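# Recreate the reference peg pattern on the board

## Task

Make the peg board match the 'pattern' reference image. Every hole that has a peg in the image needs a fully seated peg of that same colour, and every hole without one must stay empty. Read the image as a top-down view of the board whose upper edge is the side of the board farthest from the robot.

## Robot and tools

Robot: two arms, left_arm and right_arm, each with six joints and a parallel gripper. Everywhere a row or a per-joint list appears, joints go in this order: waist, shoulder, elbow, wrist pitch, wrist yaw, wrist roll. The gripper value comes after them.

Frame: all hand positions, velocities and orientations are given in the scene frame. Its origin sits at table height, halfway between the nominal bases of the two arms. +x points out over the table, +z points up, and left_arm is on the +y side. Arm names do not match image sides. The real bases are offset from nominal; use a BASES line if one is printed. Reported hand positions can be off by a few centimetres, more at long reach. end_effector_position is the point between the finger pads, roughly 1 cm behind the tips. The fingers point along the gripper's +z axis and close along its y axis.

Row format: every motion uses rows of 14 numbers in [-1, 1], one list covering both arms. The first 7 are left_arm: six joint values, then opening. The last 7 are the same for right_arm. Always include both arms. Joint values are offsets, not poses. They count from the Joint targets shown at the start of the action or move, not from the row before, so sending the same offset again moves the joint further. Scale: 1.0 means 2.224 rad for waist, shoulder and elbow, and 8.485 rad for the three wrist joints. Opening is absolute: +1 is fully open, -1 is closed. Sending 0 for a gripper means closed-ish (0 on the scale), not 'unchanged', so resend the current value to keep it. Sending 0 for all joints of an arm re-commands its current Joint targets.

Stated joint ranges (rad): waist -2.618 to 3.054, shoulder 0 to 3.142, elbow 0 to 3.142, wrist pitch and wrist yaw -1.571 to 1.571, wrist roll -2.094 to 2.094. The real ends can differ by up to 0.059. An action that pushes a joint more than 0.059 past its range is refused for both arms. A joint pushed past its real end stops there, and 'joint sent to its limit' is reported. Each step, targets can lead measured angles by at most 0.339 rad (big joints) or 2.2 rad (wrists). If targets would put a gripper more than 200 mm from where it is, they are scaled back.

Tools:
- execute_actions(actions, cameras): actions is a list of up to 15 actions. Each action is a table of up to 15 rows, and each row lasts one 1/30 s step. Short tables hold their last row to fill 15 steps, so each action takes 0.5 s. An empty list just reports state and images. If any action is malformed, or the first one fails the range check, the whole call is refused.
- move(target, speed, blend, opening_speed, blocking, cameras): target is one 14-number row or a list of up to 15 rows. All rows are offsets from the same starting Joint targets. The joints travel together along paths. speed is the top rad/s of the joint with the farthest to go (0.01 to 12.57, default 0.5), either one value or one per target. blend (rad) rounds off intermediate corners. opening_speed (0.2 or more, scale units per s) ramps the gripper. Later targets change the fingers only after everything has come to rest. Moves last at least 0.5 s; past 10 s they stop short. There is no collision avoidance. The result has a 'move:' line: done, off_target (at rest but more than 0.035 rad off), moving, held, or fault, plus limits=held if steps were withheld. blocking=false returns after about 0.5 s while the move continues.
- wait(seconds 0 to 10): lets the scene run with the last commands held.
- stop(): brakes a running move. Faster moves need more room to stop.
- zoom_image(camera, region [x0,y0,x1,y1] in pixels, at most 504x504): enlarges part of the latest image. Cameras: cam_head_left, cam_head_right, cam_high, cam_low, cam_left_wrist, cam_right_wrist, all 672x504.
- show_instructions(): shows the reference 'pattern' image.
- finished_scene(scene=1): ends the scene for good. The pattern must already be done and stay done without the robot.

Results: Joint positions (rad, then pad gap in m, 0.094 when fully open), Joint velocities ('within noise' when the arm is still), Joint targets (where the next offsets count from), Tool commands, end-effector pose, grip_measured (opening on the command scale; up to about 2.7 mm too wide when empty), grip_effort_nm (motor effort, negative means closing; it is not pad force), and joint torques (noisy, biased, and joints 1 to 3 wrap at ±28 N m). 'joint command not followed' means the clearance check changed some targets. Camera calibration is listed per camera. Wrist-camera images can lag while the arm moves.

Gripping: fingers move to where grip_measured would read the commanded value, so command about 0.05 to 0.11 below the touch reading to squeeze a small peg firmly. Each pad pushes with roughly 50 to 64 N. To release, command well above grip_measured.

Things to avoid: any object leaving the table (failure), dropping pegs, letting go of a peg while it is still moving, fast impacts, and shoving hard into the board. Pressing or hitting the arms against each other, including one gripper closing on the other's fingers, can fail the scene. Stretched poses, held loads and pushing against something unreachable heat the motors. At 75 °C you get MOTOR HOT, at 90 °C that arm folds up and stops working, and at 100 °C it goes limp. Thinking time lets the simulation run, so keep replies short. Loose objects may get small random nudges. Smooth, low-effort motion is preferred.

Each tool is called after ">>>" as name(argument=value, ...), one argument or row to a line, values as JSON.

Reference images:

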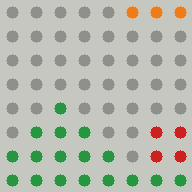

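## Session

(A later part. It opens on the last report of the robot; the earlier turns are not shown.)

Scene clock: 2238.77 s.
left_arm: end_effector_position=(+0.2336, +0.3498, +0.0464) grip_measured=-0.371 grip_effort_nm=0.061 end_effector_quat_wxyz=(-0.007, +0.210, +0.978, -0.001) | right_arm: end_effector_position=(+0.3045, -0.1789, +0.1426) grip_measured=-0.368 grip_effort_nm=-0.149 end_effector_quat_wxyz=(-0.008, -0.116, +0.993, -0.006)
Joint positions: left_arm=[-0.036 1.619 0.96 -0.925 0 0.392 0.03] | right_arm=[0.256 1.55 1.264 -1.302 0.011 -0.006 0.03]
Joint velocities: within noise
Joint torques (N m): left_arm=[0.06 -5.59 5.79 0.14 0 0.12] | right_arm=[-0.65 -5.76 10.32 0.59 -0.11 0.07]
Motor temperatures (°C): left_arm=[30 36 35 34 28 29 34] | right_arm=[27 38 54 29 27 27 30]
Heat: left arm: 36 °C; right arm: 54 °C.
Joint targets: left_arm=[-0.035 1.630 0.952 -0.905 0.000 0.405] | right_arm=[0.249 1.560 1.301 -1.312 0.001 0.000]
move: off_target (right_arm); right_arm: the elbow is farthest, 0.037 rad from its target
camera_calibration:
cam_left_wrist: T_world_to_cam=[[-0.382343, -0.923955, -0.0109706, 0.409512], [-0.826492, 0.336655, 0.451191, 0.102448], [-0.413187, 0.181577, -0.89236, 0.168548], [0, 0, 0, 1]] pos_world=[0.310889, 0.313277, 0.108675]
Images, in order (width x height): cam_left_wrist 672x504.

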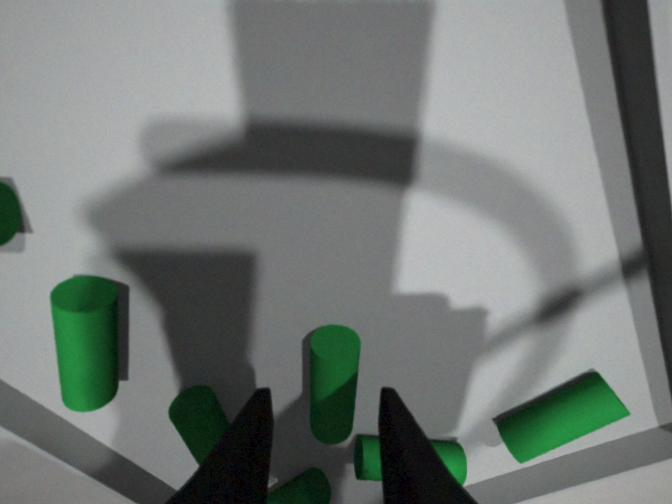

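>>> move(
  target=[
    [0,0.0081,-0.0551,0.0166,0,0,-0.37,0,0,0,0,0,0,-0.37],
    [0,0.0081,-0.0551,0.0166,0,0,-0.85,0,0,0,0,0,0,-0.37],
    [0,-0.0225,0.0441,-0.0159,0,0,-0.85,0,0,0,0,0,0,-0.37],
    [-0.1192,0.009,0.1115,0.0359,0,-0.0242,-0.85,0,0,0,0,0,0,-0.37],
    [-0.2725,-0.0585,-0.1583,0.1656,0.0014,-0.0499,-0.85,0,0,0,0,0,0,-0.37],
  ],
  speed=[0.3,0.3,0.5,1,1.2],
  cameras=["cam_left_wrist"],
)

Scene clock: 2273.83 s.
left_arm: end_effector_position=(+0.3217, +0.1030, +0.1334) grip_measured=-0.694 grip_effort_nm=-1.048 end_effector_quat_wxyz=(+0.508, +0.260, +0.804, -0.169) | right_arm: end_effector_position=(+0.3045, -0.1789, +0.1426) grip_measured=-0.368 grip_effort_nm=-0.144 end_effector_quat_wxyz=(-0.008, -0.116, +0.993, -0.006)
Joint positions: left_arm=[-0.638 1.529 0.611 0.476 0.001 -0.008 0.014] | right_arm=[0.256 1.55 1.264 -1.302 0.011 -0.006 0.03]
Joint velocities: within noise
Joint torques (N m): left_arm=[-0.31 -8.9 6.32 1.9 0.11 -0.14] | right_arm=[-0.65 -5.76 10.32 0.58 -0.12 0.07]
Motor temperatures (°C): left_arm=[30 35 35 34 28 29 34] | right_arm=[27 38 54 29 27 27 30]
Heat: left arm: 35 °C; right arm: 54 °C.
Joint targets: left_arm=[-0.641 1.500 0.600 0.500 0.012 -0.018] | right_arm=[0.249 1.560 1.301 -1.312 0.001 0.000]
move: off_target (right_arm); target 2's new numbers were sent with left_arm's wrist pitch 0.050 rad from that target; right_arm: the elbow is farthest, 0.037 rad from its target
camera_calibration:
cam_left_wrist: T_world_to_cam=[[-0.566833, -0.823357, 0.028006, 0.259902], [-0.653521, 0.428693, -0.623805, 0.297275], [0.501608, -0.371896, -0.781078, 0.0751884], [0, 0, 0, 1]] pos_world=[0.303882, 0.114515, 0.236891]
Images, in order (width x height): cam_left_wrist 672x504.

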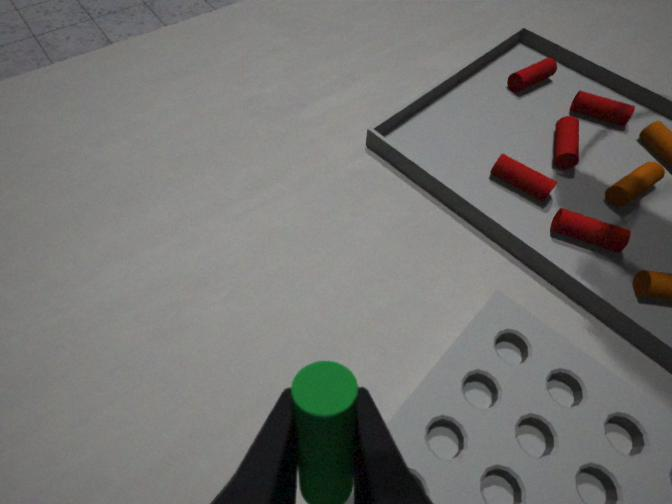

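>>> move(
  target=[
    [0,0.1524,-0.1542,0.0818,-0.0014,0.0021,-0.85,0,0,0,0,0,0,-0.37],
    [0,0.1884,-0.1542,0.0955,-0.0014,0.0021,-0.85,0,0,0,0,0,0,-0.37],
    [0,0.1884,-0.1542,0.0955,-0.0014,0.0021,-0.45,0,0,0,0,0,0,-0.37],
    [0,0.076,-0.1542,0.0955,-0.0014,0.0021,-0.45,0,0,0,0,0,0,-0.37],
    [0,0.045,0.2698,-0.0943,-0.0014,0.0021,-0.45,0,0,0,0,0,0,-0.37],
    [0,0.228,0.5171,-0.2126,-0.0014,0.0021,-0.37,0,0,0,0,0,0,-0.37],
  ],
  speed=[0.8,0.12,0.5,0.5,1.2,1.2],
  cameras=["cam_left_wrist"],
)

Scene clock: 2304.43 s.
left_arm: end_effector_position=(+0.2823, +0.1319, +0.1206) grip_measured=-0.372 grip_effort_nm=0.066 end_effector_quat_wxyz=(+0.006, +0.308, +0.951, -0.003) | right_arm: end_effector_position=(+0.3045, -0.1789, +0.1426) grip_measured=-0.368 grip_effort_nm=-0.144 end_effector_quat_wxyz=(-0.008, -0.116, +0.993, -0.006)
Joint positions: left_arm=[-0.638 1.985 1.719 -1.293 0.001 -0.007 0.03] | right_arm=[0.256 1.55 1.264 -1.302 0.011 -0.006 0.03]
Joint velocities: within noise
Joint torques (N m): left_arm=[-0.31 -8.61 10.17 -0.11 0.01 0.05] | right_arm=[-0.64 -5.75 10.32 0.59 -0.11 0.07]
Motor temperatures (°C): left_arm=[30 36 35 38 28 29 34] | right_arm=[27 38 54 29 27 27 30]
Heat: left arm: 38 °C; right arm: 54 °C.
Joint targets: left_arm=[-0.641 2.007 1.750 -1.304 0.000 -0.001] | right_arm=[0.249 1.560 1.301 -1.312 0.001 0.000]
move: off_target (right_arm); right_arm: the elbow is farthest, 0.037 rad from its target
camera_calibration:
cam_left_wrist: T_world_to_cam=[[-0.560412, -0.828095, -0.0140764, 0.26562], [-0.751693, 0.501424, 0.428406, 0.142476], [-0.347702, 0.250665, -0.903477, 0.268103], [0, 0, 0, 1]] pos_world=[0.349175, 0.0813134, 0.184927]
Images, in order (width x height): cam_left_wrist 672x504.

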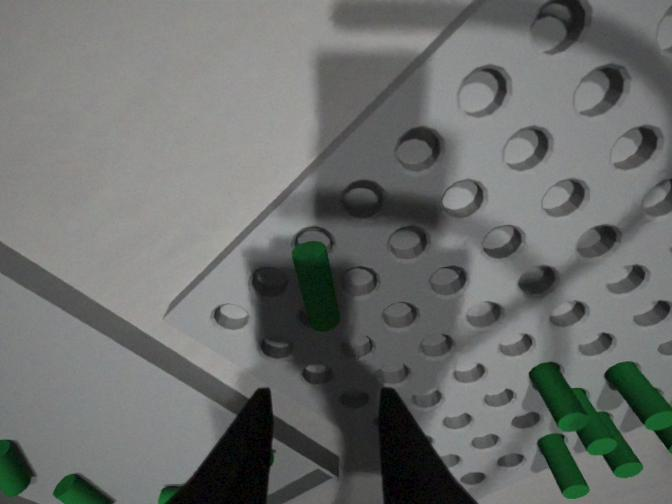

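>>> zoom_image(
  camera="cam_left_wrist",
  region=[260, 200, 380, 350],
)

>>> wait(
  seconds=0,
  cameras=["cam_high"],
)

>>> zoom_image(
  camera="cam_high",
  region=[190, 350, 350, 470],
)

Scaled by 3.360 from the camera's 672x504 image, which has a finer 960x720 frame.

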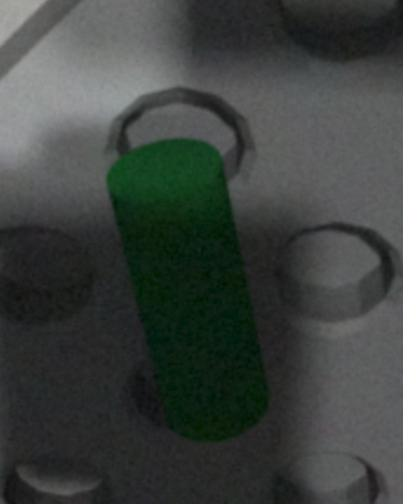

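Scene clock: 2309.87 s.
left_arm: end_effector_position=(+0.2823, +0.1319, +0.1207) grip_measured=-0.372 grip_effort_nm=0.061 end_effector_quat_wxyz=(+0.006, +0.308, +0.951, -0.003) | right_arm: end_effector_position=(+0.3045, -0.1789, +0.1426) grip_measured=-0.368 grip_effort_nm=-0.144 end_effector_quat_wxyz=(-0.008, -0.116, +0.993, -0.006)
Joint positions: left_arm=[-0.638 1.985 1.72 -1.293 0.001 -0.007 0.03] | right_arm=[0.256 1.55 1.264 -1.302 0.011 -0.006 0.03]
Joint velocities: within noise
Joint torques (N m): left_arm=[-0.36 -8.58 10.11 -0.1 -0.04 0.08] | right_arm=[-0.64 -5.76 10.3 0.58 -0.11 0.08]
Motor temperatures (°C): left_arm=[30 37 36 37 28 29 34] | right_arm=[27 38 54 29 27 27 30]
Heat: left arm: 37 °C; right arm: 54 °C.
Joint targets: left_arm=[-0.641 2.007 1.750 -1.304 0.000 -0.001] | right_arm=[0.249 1.560 1.301 -1.311 0.001 0.000]
Tool commands: left_gripper/opening=-0.37 right_gripper/opening=-0.37
Images, in order (width x height): cam_high 672x504.

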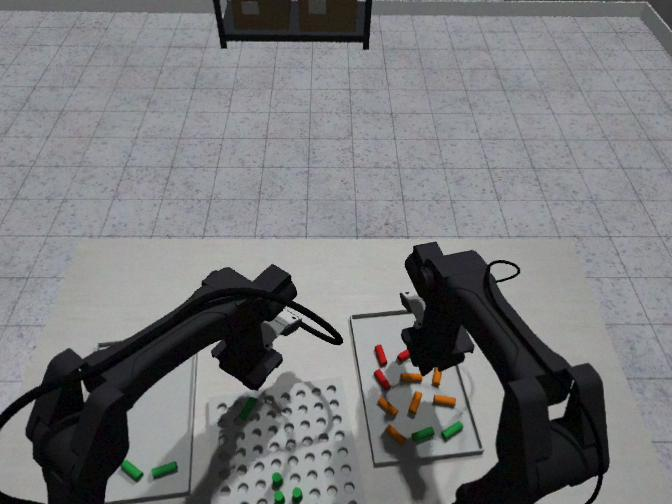

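Scaled by 3.150 from the camera's 672x504 image, which has a finer 960x720 frame.

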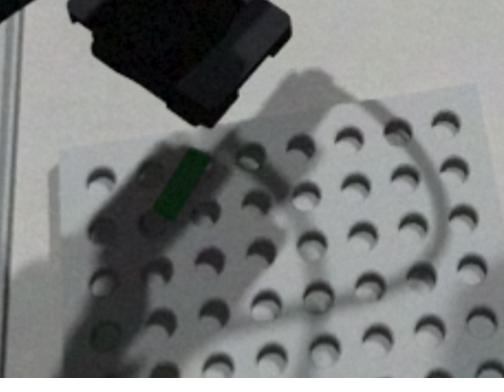

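>>> move(
  target=[0.009,0.0022,-0.0818,0.0194,0,-0.0159,-0.37,0,0,0,0,0,0,-0.37],
  speed=0.4,
  cameras=["cam_left_wrist"],
)

Scene clock: 2333.30 s.
left_arm: end_effector_position=(+0.2799, +0.1393, +0.0821) grip_measured=-0.371 grip_effort_nm=0.066 end_effector_quat_wxyz=(-0.003, +0.244, +0.970, +0.000) | right_arm: end_effector_position=(+0.3045, -0.1789, +0.1426) grip_measured=-0.368 grip_effort_nm=-0.144 end_effector_quat_wxyz=(-0.008, -0.116, +0.993, -0.006)
Joint positions: left_arm=[-0.626 1.993 1.578 -1.16 0.001 -0.127 0.03] | right_arm=[0.256 1.55 1.264 -1.302 0.011 -0.006 0.03]
Joint velocities: within noise
Joint torques (N m): left_arm=[0.42 -8.92 6.13 0.2 -0.03 -0.12] | right_arm=[-0.66 -5.78 10.32 0.58 -0.12 0.08]
Motor temperatures (°C): left_arm=[30 37 37 34 28 29 33] | right_arm=[27 38 54 29 27 27 30]
Heat: left arm: 37 °C; right arm: 54 °C.
Joint targets: left_arm=[-0.621 2.012 1.568 -1.139 0.000 -0.135] | right_arm=[0.249 1.560 1.301 -1.312 0.001 0.000]
move: off_target (right_arm); right_arm: the elbow is farthest, 0.037 rad from its target
camera_calibration:
cam_left_wrist: T_world_to_cam=[[-0.44673, -0.894537, -0.0153763, 0.247436], [-0.804541, 0.39415, 0.444251, 0.18185], [-0.391338, 0.210831, -0.895771, 0.247878], [0, 0, 0, 1]] pos_world=[0.353847, 0.0974047, 0.145059]
Images, in order (width x height): cam_left_wrist 672x504.

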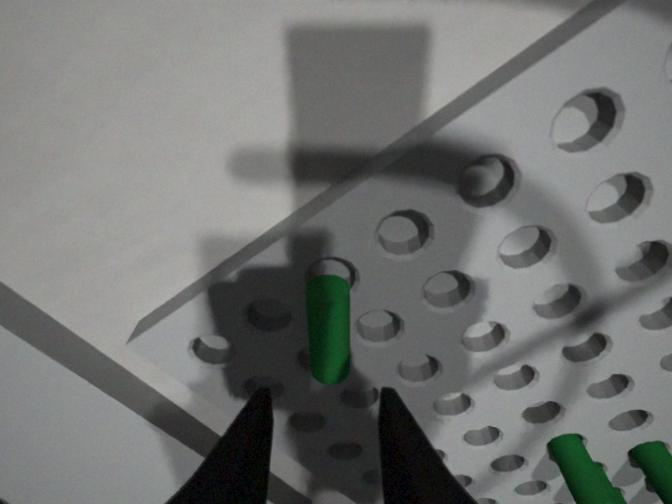

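>>> move(
  target=[
    [-0.001,0.0216,-0.0582,0.0209,0,0,-0.37,0,0,0,0,0,0,-0.37],
    [-0.001,0.0216,-0.0582,0.0209,0,0,-0.85,0,0,0,0,0,0,-0.37],
    [-0.001,-0.028,0.0594,-0.0213,0,0,-0.85,0,0,0,0,0,0,-0.37],
    [-0.001,-0.1628,-0.1655,0.0635,0,0,-0.85,0,0,0,0,0,0,-0.37],
    [-0.0058,-0.2302,-0.4353,0.1932,0,0.0159,-0.85,0,0,0,0,0,0,-0.37],
  ],
  speed=[0.3,0.3,0.5,1,1.2],
  cameras=["cam_left_wrist"],
)

Scene clock: 2351.57 s.
left_arm: end_effector_position=(+0.3244, +0.1066, +0.1335) grip_measured=-0.694 grip_effort_nm=-1.038 end_effector_quat_wxyz=(+0.509, +0.255, +0.805, -0.167) | right_arm: end_effector_position=(+0.3045, -0.1789, +0.1426) grip_measured=-0.368 grip_effort_nm=-0.139 end_effector_quat_wxyz=(-0.008, -0.116, +0.993, -0.006)
Joint positions: left_arm=[-0.628 1.529 0.612 0.476 0.001 -0.009 0.014] | right_arm=[0.256 1.55 1.264 -1.302 0.011 -0.006 0.03]
Joint velocities: within noise
Joint torques (N m): left_arm=[-0.34 -8.94 6.32 1.89 -0.02 0.1] | right_arm=[-0.65 -5.74 10.33 0.58 -0.12 0.08]
Motor temperatures (°C): left_arm=[30 37 36 34 28 29 33] | right_arm=[27 38 54 29 27 27 30]
Heat: left arm: 37 °C; right arm: 54 °C.
Joint targets: left_arm=[-0.634 1.500 0.600 0.500 0.000 -0.001] | right_arm=[0.249 1.560 1.301 -1.312 0.001 0.000]
move: off_target (right_arm); right_arm: the elbow is farthest, 0.037 rad from its target
camera_calibration:
cam_left_wrist: T_world_to_cam=[[-0.557693, -0.829527, 0.0293868, 0.261854], [-0.658517, 0.420616, -0.624049, 0.300144], [0.505305, -0.36738, -0.780832, 0.0736162], [0, 0, 0, 1]] pos_world=[0.306486, 0.118015, 0.237091]
Images, in order (width x height): cam_left_wrist 672x504.

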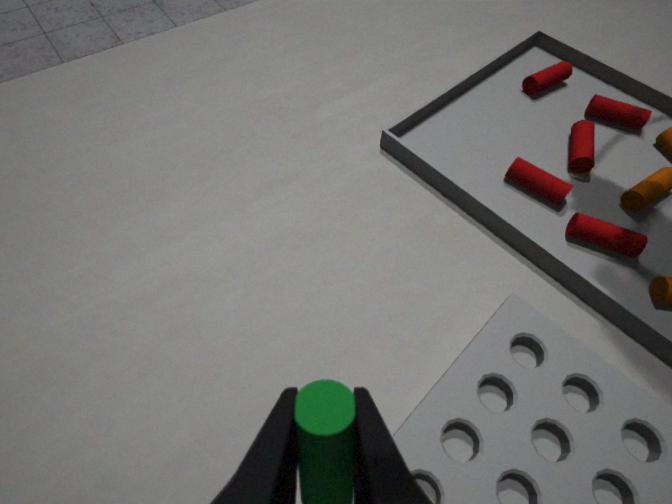

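>>> move(
  target=[
    [-0.0018,0.1524,-0.1542,0.0818,0,0,-0.85,0,0,0,0,0,0,-0.37],
    [-0.0018,0.1924,-0.1542,0.0962,0,0,-0.85,0,0,0,0,0,0,-0.37],
  ],
  speed=[0.8,0.12],
  cameras=["cam_left_wrist","cam_high"],
)

>>> zoom_image(
  camera="cam_left_wrist",
  region=[260, 350, 480, 504],
)

>>> zoom_image(
  camera="cam_high",
  region=[190, 350, 350, 470],
)

Scene clock: 2362.40 s.
left_arm: end_effector_position=(+0.2869, +0.1331, +0.0546) grip_measured=-0.694 grip_effort_nm=-1.043 end_effector_quat_wxyz=(+0.554, +0.247, +0.775, -0.179) | right_arm: end_effector_position=(+0.3045, -0.1789, +0.1426) grip_measured=-0.368 grip_effort_nm=-0.149 end_effector_quat_wxyz=(-0.008, -0.116, +0.993, -0.006)
Joint positions: left_arm=[-0.631 1.904 0.263 1.313 -0.005 -0.005 0.014] | right_arm=[0.256 1.55 1.264 -1.302 0.011 -0.006 0.03]
Joint velocities: within noise
Joint torques (N m): left_arm=[-0.59 -4.4 2.86 1.76 0.03 0.03] | right_arm=[-0.65 -5.78 10.3 0.59 -0.11 0.07]
Motor temperatures (°C): left_arm=[30 36 35 37 28 29 34] | right_arm=[27 38 54 29 27 27 30]
Heat: left arm: 37 °C; right arm: 54 °C.
Joint targets: left_arm=[-0.638 1.928 0.257 1.316 0.000 -0.001] | right_arm=[0.249 1.560 1.301 -1.312 0.001 0.000]
move: off_target (right_arm); right_arm: the elbow is farthest, 0.037 rad from its target
camera_calibration:
cam_left_wrist: T_world_to_cam=[[-0.559758, -0.828218, 0.0269502, 0.265899], [-0.595393, 0.379356, -0.708234, 0.20707], [0.576349, -0.412486, -0.705463, 0.0220777], [0, 0, 0, 1]] pos_world=[0.259403, 0.150776, 0.155063]
Images, in order (width x height): cam_high 672x504, cam_left_wrist 672x504.

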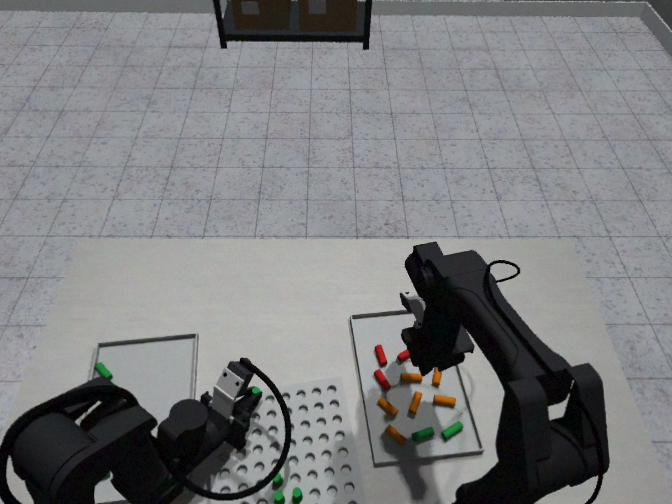

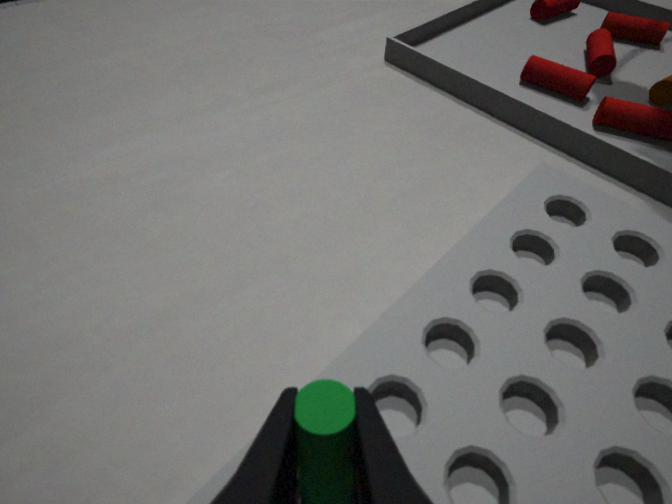

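Scaled by 2.291 from the camera's 672x504 image, which has a finer 960x720 frame.

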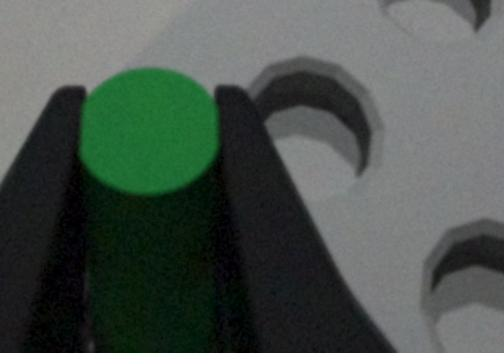

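Scaled by 3.150 from the camera's 672x504 image, which has a finer 960x720 frame.

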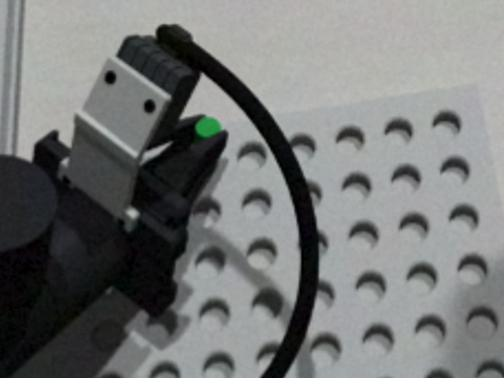

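>>> move(
  target=[0,0.006,0,0,0,0,-0.85,0,0,0,0,0,0,-0.37],
  speed=0.1,
  cameras=["cam_left_wrist"],
)

Scene clock: 2370.47 s.
left_arm: end_effector_position=(+0.2872, +0.1329, +0.0542) grip_measured=-0.694 grip_effort_nm=-1.038 end_effector_quat_wxyz=(+0.556, +0.246, +0.774, -0.179) | right_arm: end_effector_position=(+0.3045, -0.1789, +0.1426) grip_measured=-0.368 grip_effort_nm=-0.149 end_effector_quat_wxyz=(-0.008, -0.116, +0.993, -0.006)
Joint positions: left_arm=[-0.631 1.916 0.263 1.328 -0.005 -0.005 0.014] | right_arm=[0.256 1.55 1.264 -1.302 0.011 -0.006 0.03]
Joint velocities: within noise
Joint torques (N m): left_arm=[-0.55 -4.23 2.7 1.65 0 0.07] | right_arm=[-0.62 -5.76 10.3 0.59 -0.11 0.08]
Motor temperatures (°C): left_arm=[30 35 35 38 28 29 34] | right_arm=[27 38 54 29 27 27 30]
Heat: left arm: 38 °C; right arm: 54 °C.
Joint targets: left_arm=[-0.638 1.941 0.257 1.316 0.000 -0.001] | right_arm=[0.249 1.560 1.301 -1.312 0.001 0.000]
move: off_target (right_arm); right_arm: the elbow is farthest, 0.037 rad from its target
camera_calibration:
cam_left_wrist: T_world_to_cam=[[-0.559827, -0.828166, 0.0270975, 0.265927], [-0.593016, 0.3776, -0.711162, 0.206728], [0.578728, -0.414197, -0.702506, 0.0210038], [0, 0, 0, 1]] pos_world=[0.25931, 0.150871, 0.154566]
Images, in order (width x height): cam_left_wrist 672x504.

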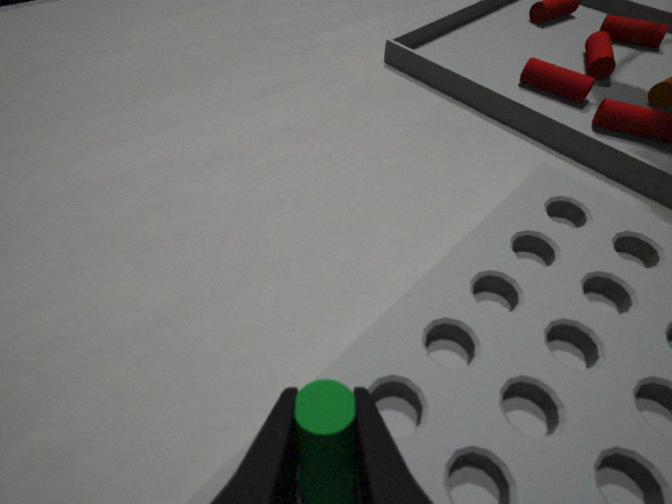

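>>> move(
  target=[
    [0,-0.007,0,-0.001,0,0,-0.85,0,0,0,0,0,0,-0.37],
    [0,-0.0083,-0.0054,-0.001,0,0,-0.85,0,0,0,0,0,0,-0.37],
    [0,-0.002,-0.0054,-0.001,0,0,-0.85,0,0,0,0,0,0,-0.37],
  ],
  speed=0.06,
  cameras=["cam_left_wrist"],
)

Scene clock: 2381.73 s.
left_arm: end_effector_position=(+0.2866, +0.1334, +0.0537) grip_measured=-0.694 grip_effort_nm=-1.043 end_effector_quat_wxyz=(+0.555, +0.247, +0.774, -0.179) | right_arm: end_effector_position=(+0.3045, -0.1789, +0.1426) grip_measured=-0.368 grip_effort_nm=-0.149 end_effector_quat_wxyz=(-0.008, -0.116, +0.993, -0.006)
Joint positions: left_arm=[-0.631 1.916 0.261 1.33 -0.005 -0.005 0.014] | right_arm=[0.256 1.55 1.264 -1.302 0.011 -0.006 0.03]
Joint velocities: within noise
Joint torques (N m): left_arm=[-0.53 -4.55 1.83 1.5 -0.01 0.03] | right_arm=[-0.65 -5.75 10.32 0.59 -0.11 0.08]
Motor temperatures (°C): left_arm=[30 34 34 38 28 29 34] | right_arm=[27 38 54 29 27 27 30]
Heat: left arm: 38 °C; right arm: 54 °C.
Joint targets: left_arm=[-0.638 1.937 0.245 1.307 0.000 -0.001] | right_arm=[0.249 1.560 1.301 -1.312 0.001 0.000]
move: off_target (right_arm); right_arm: the elbow is farthest, 0.037 rad from its target
camera_calibration:
cam_left_wrist: T_world_to_cam=[[-0.559828, -0.828167, 0.0270697, 0.265913], [-0.593856, 0.378226, -0.710127, 0.205923], [0.577865, -0.413624, -0.703553, 0.0213659], [0, 0, 0, 1]] pos_world=[0.258808, 0.151172, 0.154065]
Images, in order (width x height): cam_left_wrist 672x504.

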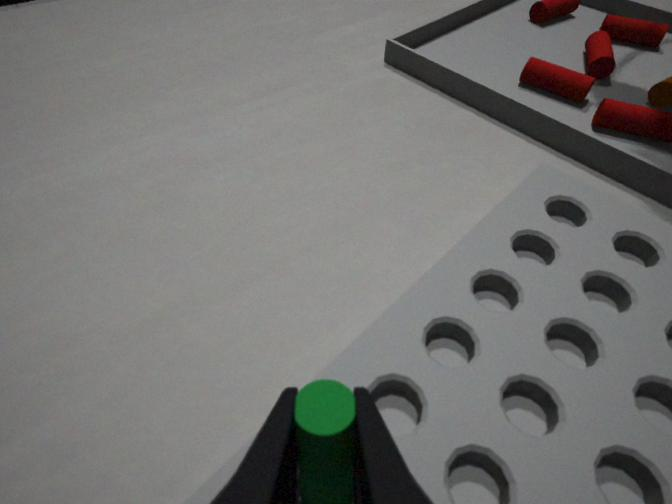

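>>> move(
  target=[0.009,0,0,0,0,0,-0.85,0,0,0,0,0,0,-0.37],
  speed=0.06,
  cameras=["cam_left_wrist"],
)

Scene clock: 2442.90 s.
left_arm: end_effector_position=(+0.2882, +0.1356, +0.0537) grip_measured=-0.694 grip_effort_nm=-1.048 end_effector_quat_wxyz=(+0.556, +0.244, +0.775, -0.177) | right_arm: end_effector_position=(+0.3045, -0.1789, +0.1426) grip_measured=-0.368 grip_effort_nm=-0.149 end_effector_quat_wxyz=(-0.008, -0.116, +0.993, -0.006)
Joint positions: left_arm=[-0.624 1.916 0.261 1.33 -0.005 -0.005 0.014] | right_arm=[0.256 1.55 1.264 -1.302 0.011 -0.006 0.03]
Joint velocities: within noise
Joint torques (N m): left_arm=[0.42 -4.53 1.88 1.51 0.02 0.01] | right_arm=[-0.62 -5.75 10.33 0.59 -0.11 0.08]
Motor temperatures (°C): left_arm=[30 33 33 39 28 29 35] | right_arm=[27 38 54 29 27 27 30]
Heat: left arm: 39 °C; right arm: 54 °C.
Joint targets: left_arm=[-0.618 1.937 0.245 1.307 0.000 -0.001] | right_arm=[0.249 1.560 1.301 -1.312 0.001 0.000]
move: off_target (right_arm); right_arm: the elbow is farthest, 0.037 rad from its target
camera_calibration:
cam_left_wrist: T_world_to_cam=[[-0.553763, -0.832236, 0.0270146, 0.267551], [-0.596588, 0.373915, -0.71012, 0.207392], [0.580886, -0.409355, -0.703563, 0.0199271], [0, 0, 0, 1]] pos_world=[0.260312, 0.153276, 0.154065]
Images, in order (width x height): cam_left_wrist 672x504.

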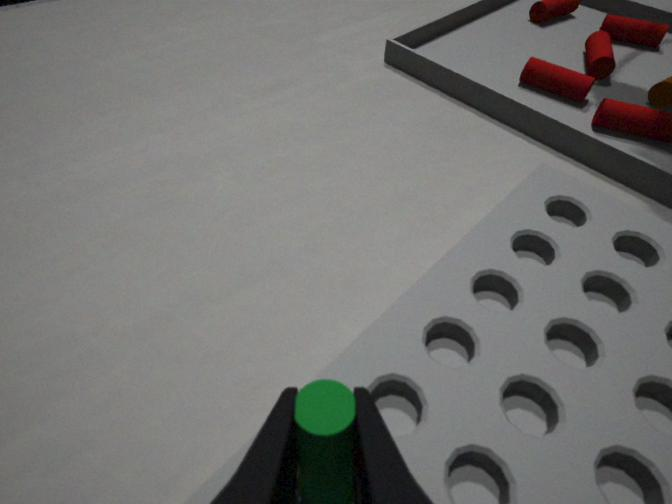

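>>> move(
  target=[
    [-0.009,-0.0054,0.0054,0.0004,0,0,-0.85,0,0,0,0,0,0,-0.37],
    [-0.009,-0.0054,0.0054,0.0004,0,0,-0.7,0,0,0,0,0,0,-0.37],
    [-0.009,-0.0054,0.0054,0.0004,0,0,-0.55,0,0,0,0,0,0,-0.37],
  ],
  speed=0.1,
  cameras=["cam_left_wrist","cam_high"],
)

>>> zoom_image(
  camera="cam_high",
  region=[190, 350, 350, 470],
)

Scene clock: 2463.20 s.
left_arm: end_effector_position=(+0.2858, +0.1339, +0.0509) grip_measured=-0.551 grip_effort_nm=0.056 end_effector_quat_wxyz=(+0.551, +0.248, +0.777, -0.178) | right_arm: end_effector_position=(+0.3045, -0.1789, +0.1426) grip_measured=-0.368 grip_effort_nm=-0.149 end_effector_quat_wxyz=(-0.008, -0.116, +0.993, -0.006)
Joint positions: left_arm=[-0.631 1.916 0.261 1.318 -0.005 -0.005 0.021] | right_arm=[0.256 1.55 1.264 -1.302 0.011 -0.006 0.03]
Joint velocities: within noise
Joint torques (N m): left_arm=[-0.55 -5.57 3 1.67 0.04 0.03] | right_arm=[-0.66 -5.76 10.32 0.59 -0.12 0.08]
Motor temperatures (°C): left_arm=[30 33 33 40 28 29 35] | right_arm=[27 38 54 29 27 27 30]
Heat: left arm: 40 °C; right arm: 54 °C.
Joint targets: left_arm=[-0.638 1.925 0.257 1.311 0.000 -0.001] | right_arm=[0.249 1.560 1.301 -1.312 0.001 0.000]
move: off_target (right_arm); right_arm: the elbow is farthest, 0.037 rad from its target
camera_calibration:
cam_left_wrist: T_world_to_cam=[[-0.559558, -0.828361, 0.0267104, 0.26602], [-0.600669, 0.383125, -0.701721, 0.20417], [0.571045, -0.408698, -0.711951, 0.0218996], [0, 0, 0, 1]] pos_world=[0.258986, 0.151088, 0.151756]
Images, in order (width x height): cam_high 672x504, cam_left_wrist 672x504.

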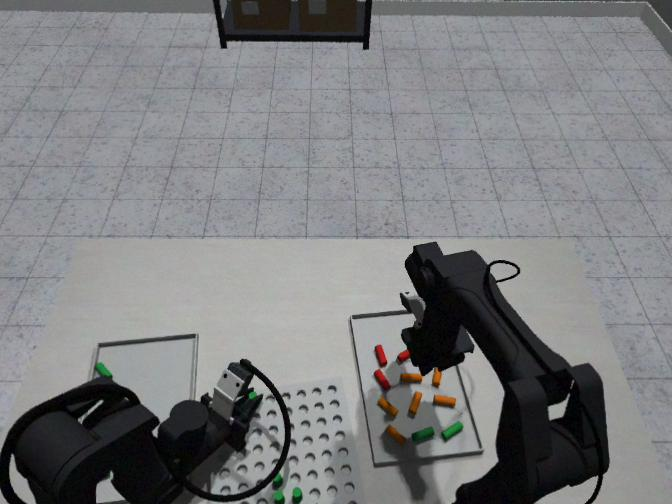

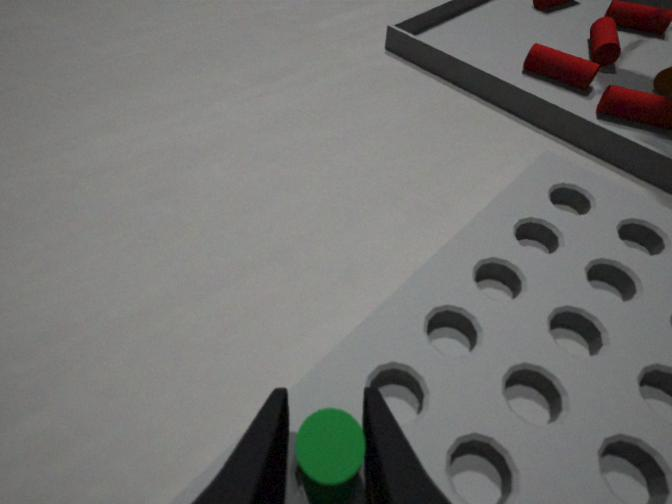

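Scaled by 3.150 from the camera's 672x504 image, which has a finer 960x720 frame.

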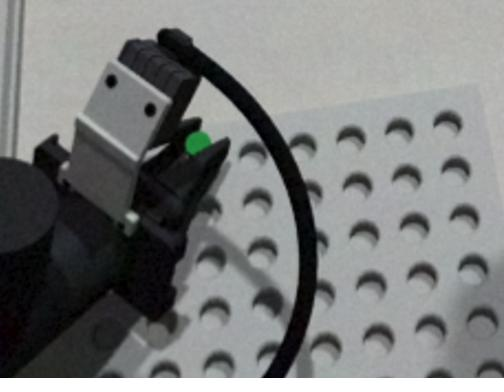

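>>> move(
  target=[
    [0,0,0,0,0,0,-0.42,0,0,0,0,0,0,-0.37],
    [0,-0.1151,0,0,0,0,-0.42,0,0,0,0,0,0,-0.37],
    [0,-0.1461,0.424,-0.1898,0,0,-0.42,0,0,0,0,0,0,-0.37],
    [0,0.037,0.6713,-0.3081,0,0,-0.37,0,0,0,0,0,0,-0.37],
  ],
  speed=[0.5,0.3,1.2,1],
  cameras=["cam_left_wrist"],
)

Scene clock: 2478.20 s.
left_arm: end_effector_position=(+0.2846, +0.1348, +0.1205) grip_measured=-0.372 grip_effort_nm=0.066 end_effector_quat_wxyz=(+0.007, +0.305, +0.952, +0.000) | right_arm: end_effector_position=(+0.3045, -0.1789, +0.1426) grip_measured=-0.368 grip_effort_nm=-0.144 end_effector_quat_wxyz=(-0.008, -0.116, +0.993, -0.006)
Joint positions: left_arm=[-0.631 1.986 1.719 -1.292 -0.005 -0.005 0.03] | right_arm=[0.256 1.55 1.264 -1.302 0.011 -0.006 0.03]
Joint velocities: within noise
Joint torques (N m): left_arm=[-0.57 -8.61 10.21 -0.13 0.05 0.04] | right_arm=[-0.66 -5.75 10.32 0.59 -0.11 0.08]
Motor temperatures (°C): left_arm=[30 34 34 40 28 29 34] | right_arm=[27 38 54 29 27 27 30]
Heat: left arm: 40 °C; right arm: 54 °C.
Joint targets: left_arm=[-0.638 2.007 1.750 -1.303 0.000 -0.001] | right_arm=[0.249 1.560 1.301 -1.312 0.001 0.000]
move: off_target (right_arm); right_arm: the elbow is farthest, 0.037 rad from its target
camera_calibration:
cam_left_wrist: T_world_to_cam=[[-0.555841, -0.831043, -0.0201873, 0.269162], [-0.756084, 0.495313, 0.427787, 0.144919], [-0.345511, 0.253045, -0.903654, 0.267121], [0, 0, 0, 1]] pos_world=[0.351476, 0.0843116, 0.184824]
Images, in order (width x height): cam_left_wrist 672x504.

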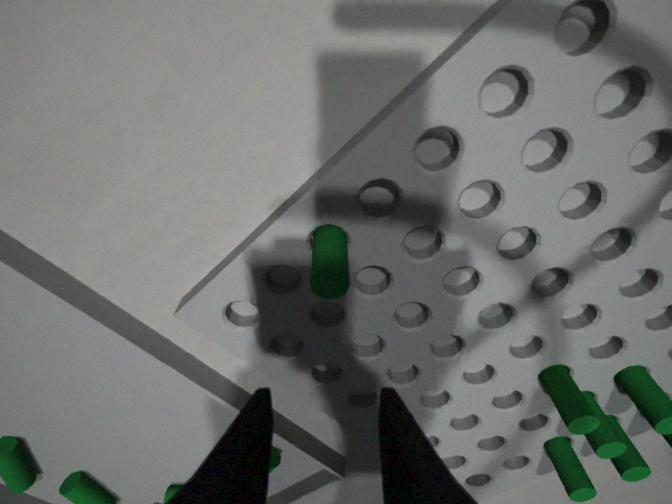

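>>> move(
  target=[
    [-0.0008,0.0234,-0.1156,0.0352,0,0,-0.37,0,0,0,0,0,0,-0.37],
    [-0.0008,0.0234,-0.1156,0.0352,0,0,-0.85,0,0,0,0,0,0,-0.37],
    [0,0,0,0,0,0,-0.85,0,0,0,0,0,0,-0.37],
    [-0.2163,-0.1713,-0.2504,0.0245,0,-0.0553,-0.85,0,0,0,0,0,0,-0.37],
  ],
  speed=[0.4,0.4,0.4,0.7],
  cameras=["cam_left_wrist"],
)

>>> zoom_image(
  camera="cam_left_wrist",
  region=[220, 200, 440, 504],
)

Scene clock: 2504.80 s.
left_arm: end_effector_position=(+0.1023, +0.0964, +0.0956) grip_measured=-0.693 grip_effort_nm=-1.043 end_effector_quat_wxyz=(+0.001, +0.322, +0.947, -0.002) | right_arm: end_effector_position=(+0.3045, -0.1789, +0.1426) grip_measured=-0.368 grip_effort_nm=-0.149 end_effector_quat_wxyz=(-0.008, -0.116, +0.993, -0.006)
Joint positions: left_arm=[-1.122 1.656 1.205 -1.115 0.001 -0.46 0.014] | right_arm=[0.256 1.55 1.264 -1.302 0.011 -0.006 0.03]
Joint velocities: within noise
Joint torques (N m): left_arm=[0.23 -10 5.9 0.19 -0.03 -0.11] | right_arm=[-0.65 -5.76 10.32 0.58 -0.12 0.07]
Motor temperatures (°C): left_arm=[30 36 36 36 28 29 34] | right_arm=[27 38 54 29 27 27 30]
Heat: left arm: 36 °C; right arm: 54 °C.
Joint targets: left_arm=[-1.119 1.626 1.193 -1.095 0.000 -0.470] | right_arm=[0.249 1.560 1.301 -1.312 0.001 0.000]
move: off_target (right_arm); right_arm: the elbow is farthest, 0.037 rad from its target
camera_calibration:
cam_left_wrist: T_world_to_cam=[[-0.585213, -0.810783, -0.0125485, 0.13575], [-0.732781, 0.522159, 0.436329, 0.0310159], [-0.347215, 0.26454, -0.8997, 0.190144], [0, 0, 0, 1]] pos_world=[0.168191, 0.0435677, 0.159243]
Images, in order (width x height): cam_left_wrist 672x504.

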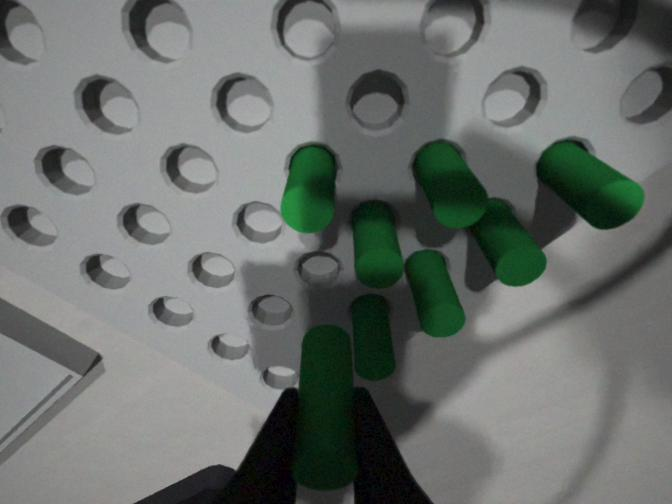

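Scaled by 1.658 from the camera's 672x504 image, which has a finer 960x720 frame.

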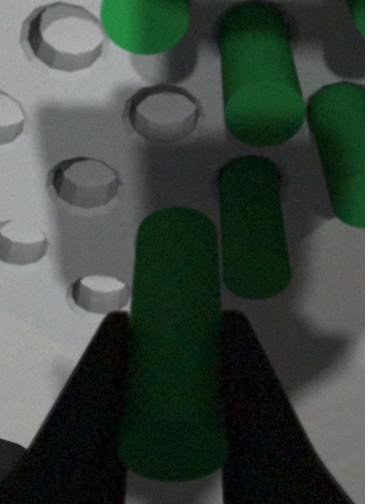

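>>> move(
  target=[
    [0.005,0.0436,-0.051,0.0183,0,0,-0.85,0,0,0,0,0,0,-0.37],
    [0.005,0.0481,-0.0636,0.0229,0,0,-0.85,0,0,0,0,0,0,-0.37],
  ],
  speed=[0.3,0.12],
  cameras=["cam_left_wrist"],
)

Scene clock: 2520.67 s.
left_arm: end_effector_position=(+0.1020, +0.1020, +0.0518) grip_measured=-0.693 grip_effort_nm=-1.043 end_effector_quat_wxyz=(-0.008, +0.318, +0.948, +0.007) | right_arm: end_effector_position=(+0.3045, -0.1789, +0.1426) grip_measured=-0.368 grip_effort_nm=-0.149 end_effector_quat_wxyz=(-0.008, -0.116, +0.993, -0.006)
Joint positions: left_arm=[-1.114 1.71 1.084 -0.965 0.002 -0.461 0.014] | right_arm=[0.256 1.55 1.264 -1.302 0.011 -0.006 0.03]
Joint velocities: within noise
Joint torques (N m): left_arm=[0.51 -5.35 3.73 0.63 -0.03 -0.09] | right_arm=[-0.65 -5.76 10.33 0.59 -0.12 0.07]
Motor temperatures (°C): left_arm=[30 35 35 36 28 29 34] | right_arm=[27 38 54 29 27 27 30]
Heat: left arm: 36 °C; right arm: 54 °C.
Joint targets: left_arm=[-1.108 1.733 1.052 -0.901 0.000 -0.470] | right_arm=[0.249 1.560 1.301 -1.312 0.001 0.000]
move: off_target (left_arm, right_arm); left_arm: the wrist pitch is farthest, 0.064 rad from its target; right_arm: the elbow is farthest, 0.037 rad from its target
camera_calibration:
cam_left_wrist: T_world_to_cam=[[-0.578322, -0.815449, -0.0242198, 0.13998], [-0.732039, 0.505606, 0.456597, 0.047482], [-0.360086, 0.28179, -0.889344, 0.14817], [0, 0, 0, 1]] pos_world=[0.169066, 0.0483862, 0.113484]
Images, in order (width x height): cam_left_wrist 672x504.

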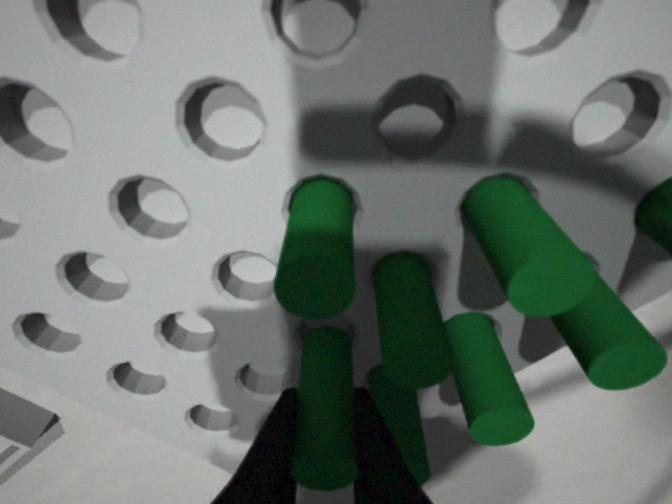

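>>> move(
  target=[0,-0.018,0.0276,-0.0096,0,0,-0.85,0,0,0,0,0,0,-0.37],
  speed=0.3,
  cameras=["cam_left_wrist"],
)

>>> zoom_image(
  camera="cam_left_wrist",
  region=[270, 290, 390, 400],
)

Scene clock: 2530.73 s.
left_arm: end_effector_position=(+0.1020, +0.1022, +0.0530) grip_measured=-0.693 grip_effort_nm=-1.043 end_effector_quat_wxyz=(-0.009, +0.318, +0.948, +0.008) | right_arm: end_effector_position=(+0.3045, -0.1789, +0.1426) grip_measured=-0.368 grip_effort_nm=-0.149 end_effector_quat_wxyz=(-0.008, -0.116, +0.993, -0.006)
Joint positions: left_arm=[-1.114 1.71 1.088 -0.972 0.002 -0.461 0.014] | right_arm=[0.256 1.55 1.264 -1.302 0.011 -0.006 0.03]
Joint velocities: within noise
Joint torques (N m): left_arm=[0.44 -8.69 9.02 -0.18 -0.06 -0.13] | right_arm=[-0.66 -5.78 10.3 0.59 -0.12 0.08]
Motor temperatures (°C): left_arm=[30 35 34 36 28 29 34] | right_arm=[27 38 54 29 27 27 30]
Heat: left arm: 36 °C; right arm: 54 °C.
Joint targets: left_arm=[-1.108 1.693 1.113 -0.983 0.000 -0.470] | right_arm=[0.249 1.560 1.301 -1.312 0.001 0.000]
move: off_target (right_arm); right_arm: the elbow is farthest, 0.037 rad from its target
camera_calibration:
cam_left_wrist: T_world_to_cam=[[-0.578302, -0.81543, -0.0253248, 0.140128], [-0.731628, 0.504636, 0.458327, 0.0468008], [-0.360953, 0.283579, -0.888423, 0.149016], [0, 0, 0, 1]] pos_world=[0.169065, 0.048389, 0.114488]
Images, in order (width x height): cam_left_wrist 672x504.

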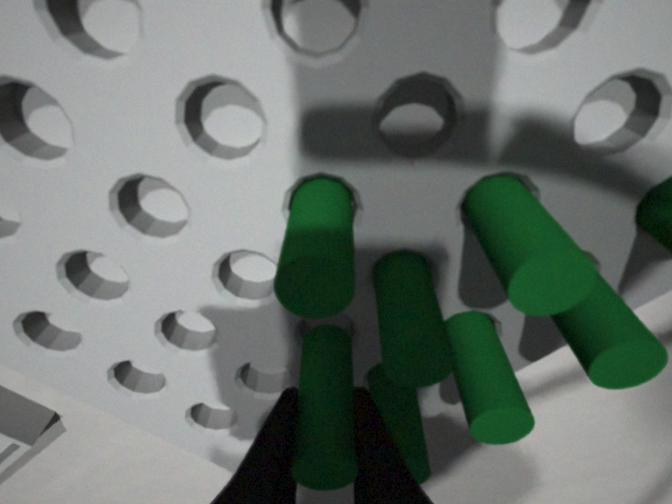

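Scaled by 4.200 from the camera's 672x504 image, which has a finer 960x720 frame.

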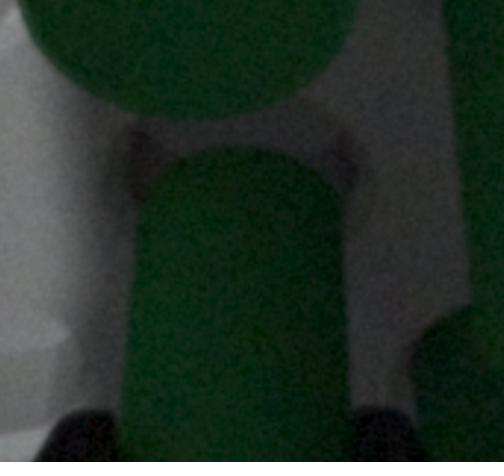

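>>> move(
  target=[
    [0,-0.01,0.028,-0.01,0,0,-0.85,0,0,0,0,0,0,-0.37],
    [0,0.0166,-0.0112,0.0048,0,0,-0.85,0,0,0,0,0,0,-0.37],
  ],
  speed=[0.3,0.2],
  cameras=["cam_left_wrist"],
)

>>> zoom_image(
  camera="cam_left_wrist",
  region=[270, 290, 390, 400],
)

Scene clock: 2546.27 s.
left_arm: end_effector_position=(+0.1045, +0.0970, +0.0541) grip_measured=-0.693 grip_effort_nm=-1.053 end_effector_quat_wxyz=(-0.003, +0.318, +0.948, +0.002) | right_arm: end_effector_position=(+0.3045, -0.1789, +0.1426) grip_measured=-0.368 grip_effort_nm=-0.149 end_effector_quat_wxyz=(-0.008, -0.116, +0.993, -0.006)
Joint positions: left_arm=[-1.114 1.715 1.099 -0.962 0.002 -0.461 0.014] | right_arm=[0.256 1.55 1.264 -1.302 0.011 -0.006 0.03]
Joint velocities: within noise
Joint torques (N m): left_arm=[0.53 -6.06 5.75 0.17 -0.01 -0.12] | right_arm=[-0.65 -5.76 10.32 0.59 -0.12 0.07]
Motor temperatures (°C): left_arm=[30 36 35 35 28 29 34] | right_arm=[27 38 54 29 27 27 30]
Heat: left arm: 36 °C; right arm: 54 °C.
Joint targets: left_arm=[-1.108 1.730 1.088 -0.942 0.000 -0.470] | right_arm=[0.249 1.560 1.301 -1.311 0.001 0.000]
move: off_target (right_arm); right_arm: the elbow is farthest, 0.037 rad from its target
camera_calibration:
cam_left_wrist: T_world_to_cam=[[-0.578154, -0.815734, -0.0177753, 0.136991], [-0.734868, 0.511125, 0.445781, 0.0511714], [-0.354553, 0.270792, -0.894966, 0.153345], [0, 0, 0, 1]] pos_world=[0.171175, 0.0440685, 0.116862]
Images, in order (width x height): cam_left_wrist 672x504.

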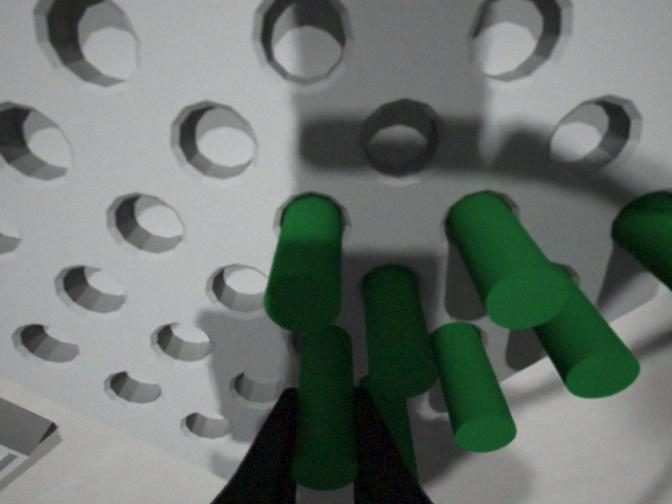

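Scaled by 4.200 from the camera's 672x504 image, which has a finer 960x720 frame.

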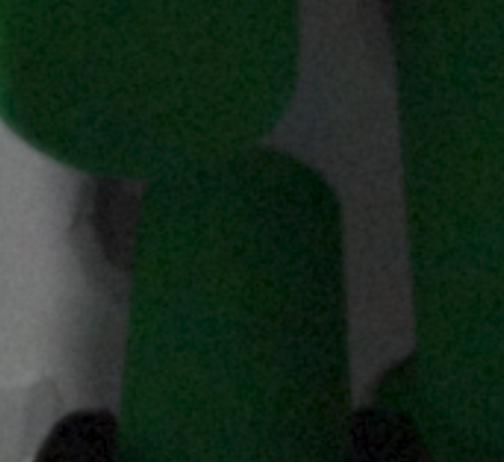

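>>> move(
  target=[
    [0,-0.008,0.015,-0.0055,0,0,-0.85,0,0,0,0,0,0,-0.37],
    [0.0043,-0.002,0.001,-0.0009,0,0,-0.85,0,0,0,0,0,0,-0.37],
  ],
  speed=[0.2,0.2],
  cameras=["cam_left_wrist"],
)

>>> zoom_image(
  camera="cam_left_wrist",
  region=[270, 290, 390, 400],
)

Scene clock: 2558.67 s.
left_arm: end_effector_position=(+0.1062, +0.0997, +0.0541) grip_measured=-0.693 grip_effort_nm=-1.048 end_effector_quat_wxyz=(-0.006, +0.313, +0.950, +0.004) | right_arm: end_effector_position=(+0.3045, -0.1789, +0.1426) grip_measured=-0.368 grip_effort_nm=-0.144 end_effector_quat_wxyz=(-0.008, -0.116, +0.993, -0.006)
Joint positions: left_arm=[-1.104 1.715 1.099 -0.969 0.002 -0.461 0.014] | right_arm=[0.256 1.55 1.264 -1.302 0.011 -0.006 0.03]
Joint velocities: within noise
Joint torques (N m): left_arm=[0.28 -6.48 5.9 0.14 0.01 -0.1] | right_arm=[-0.64 -5.78 10.3 0.58 -0.12 0.07]
Motor temperatures (°C): left_arm=[30 35 35 35 28 29 35] | right_arm=[27 38 54 29 27 27 30]
Heat: left arm: 35 °C; right arm: 54 °C.
Joint targets: left_arm=[-1.098 1.725 1.090 -0.950 0.000 -0.470] | right_arm=[0.249 1.560 1.301 -1.312 0.001 0.000]
move: off_target (right_arm); right_arm: the elbow is farthest, 0.037 rad from its target
camera_calibration:
cam_left_wrist: T_world_to_cam=[[-0.570401, -0.821097, -0.0210224, 0.140168], [-0.738316, 0.501344, 0.451158, 0.0520413], [-0.359905, 0.272862, -0.892197, 0.153335], [0, 0, 0, 1]] pos_world=[0.173561, 0.0471618, 0.116273]
Images, in order (width x height): cam_left_wrist 672x504.

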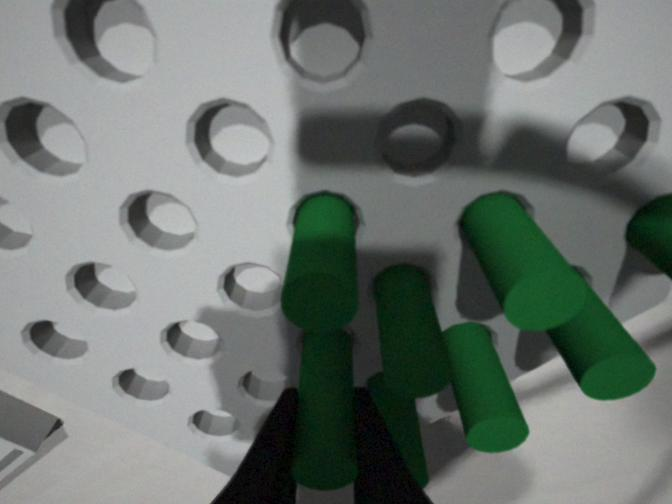

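Scaled by 4.200 from the camera's 672x504 image, which has a finer 960x720 frame.

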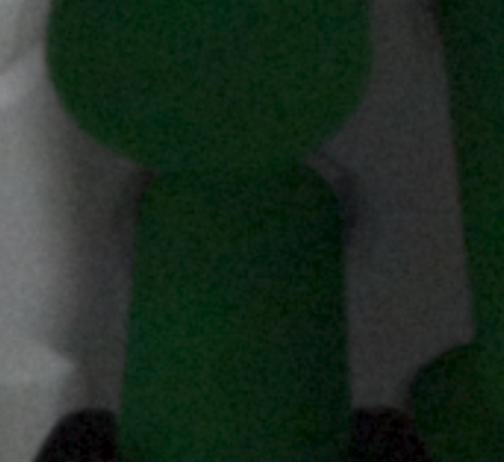

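>>> move(
  target=[0,0.005,-0.016,0.0057,0,0,-0.85,0,0,0,0,0,0,-0.37],
  speed=0.12,
  cameras=["cam_left_wrist"],
)

Scene clock: 2563.50 s.
left_arm: end_effector_position=(+0.1064, +0.0994, +0.0520) grip_measured=-0.693 grip_effort_nm=-1.043 end_effector_quat_wxyz=(-0.004, +0.313, +0.950, +0.003) | right_arm: end_effector_position=(+0.3045, -0.1789, +0.1426) grip_measured=-0.368 grip_effort_nm=-0.149 end_effector_quat_wxyz=(-0.008, -0.116, +0.993, -0.006)
Joint positions: left_arm=[-1.104 1.715 1.09 -0.955 0.002 -0.461 0.014] | right_arm=[0.256 1.55 1.264 -1.302 0.011 -0.006 0.03]
Joint velocities: within noise
Joint torques (N m): left_arm=[0.49 -5.6 3.54 0.56 -0.05 -0.11] | right_arm=[-0.62 -5.76 10.33 0.58 -0.12 0.07]
Motor temperatures (°C): left_arm=[30 35 35 35 28 29 35] | right_arm=[27 38 54 29 27 27 30]
Heat: left arm: 35 °C; right arm: 54 °C.
Joint targets: left_arm=[-1.098 1.736 1.055 -0.901 0.000 -0.470] | right_arm=[0.249 1.560 1.301 -1.312 0.001 0.000]
move: off_target (left_arm, right_arm); left_arm: the wrist pitch is farthest, 0.053 rad from its target; right_arm: the elbow is farthest, 0.037 rad from its target
camera_calibration:
cam_left_wrist: T_world_to_cam=[[-0.570363, -0.82118, -0.0186688, 0.139834], [-0.739302, 0.503324, 0.447322, 0.053414], [-0.357936, 0.268938, -0.894178, 0.152037], [0, 0, 0, 1]] pos_world=[0.173664, 0.0470555, 0.114665]
Images, in order (width x height): cam_left_wrist 672x504.

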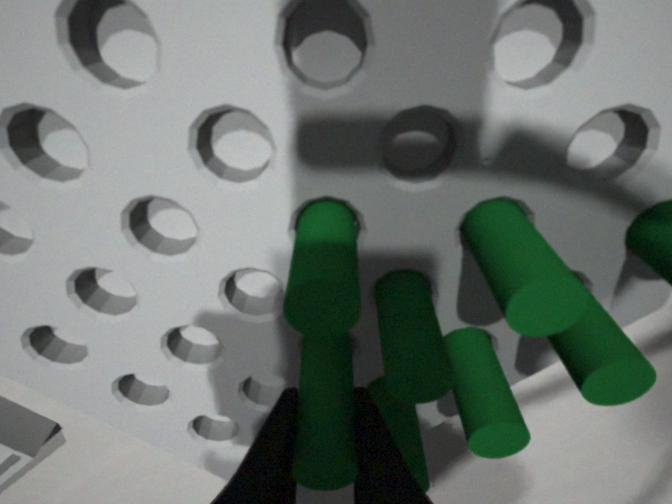

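>>> zoom_image(
  camera="cam_left_wrist",
  region=[270, 290, 390, 400],
)

Scaled by 4.200 from the camera's 672x504 image, which has a finer 960x720 frame.

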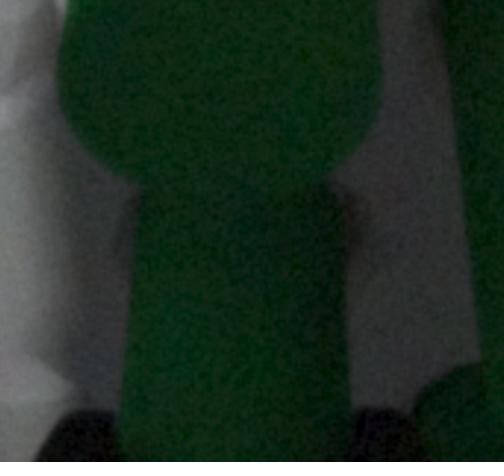

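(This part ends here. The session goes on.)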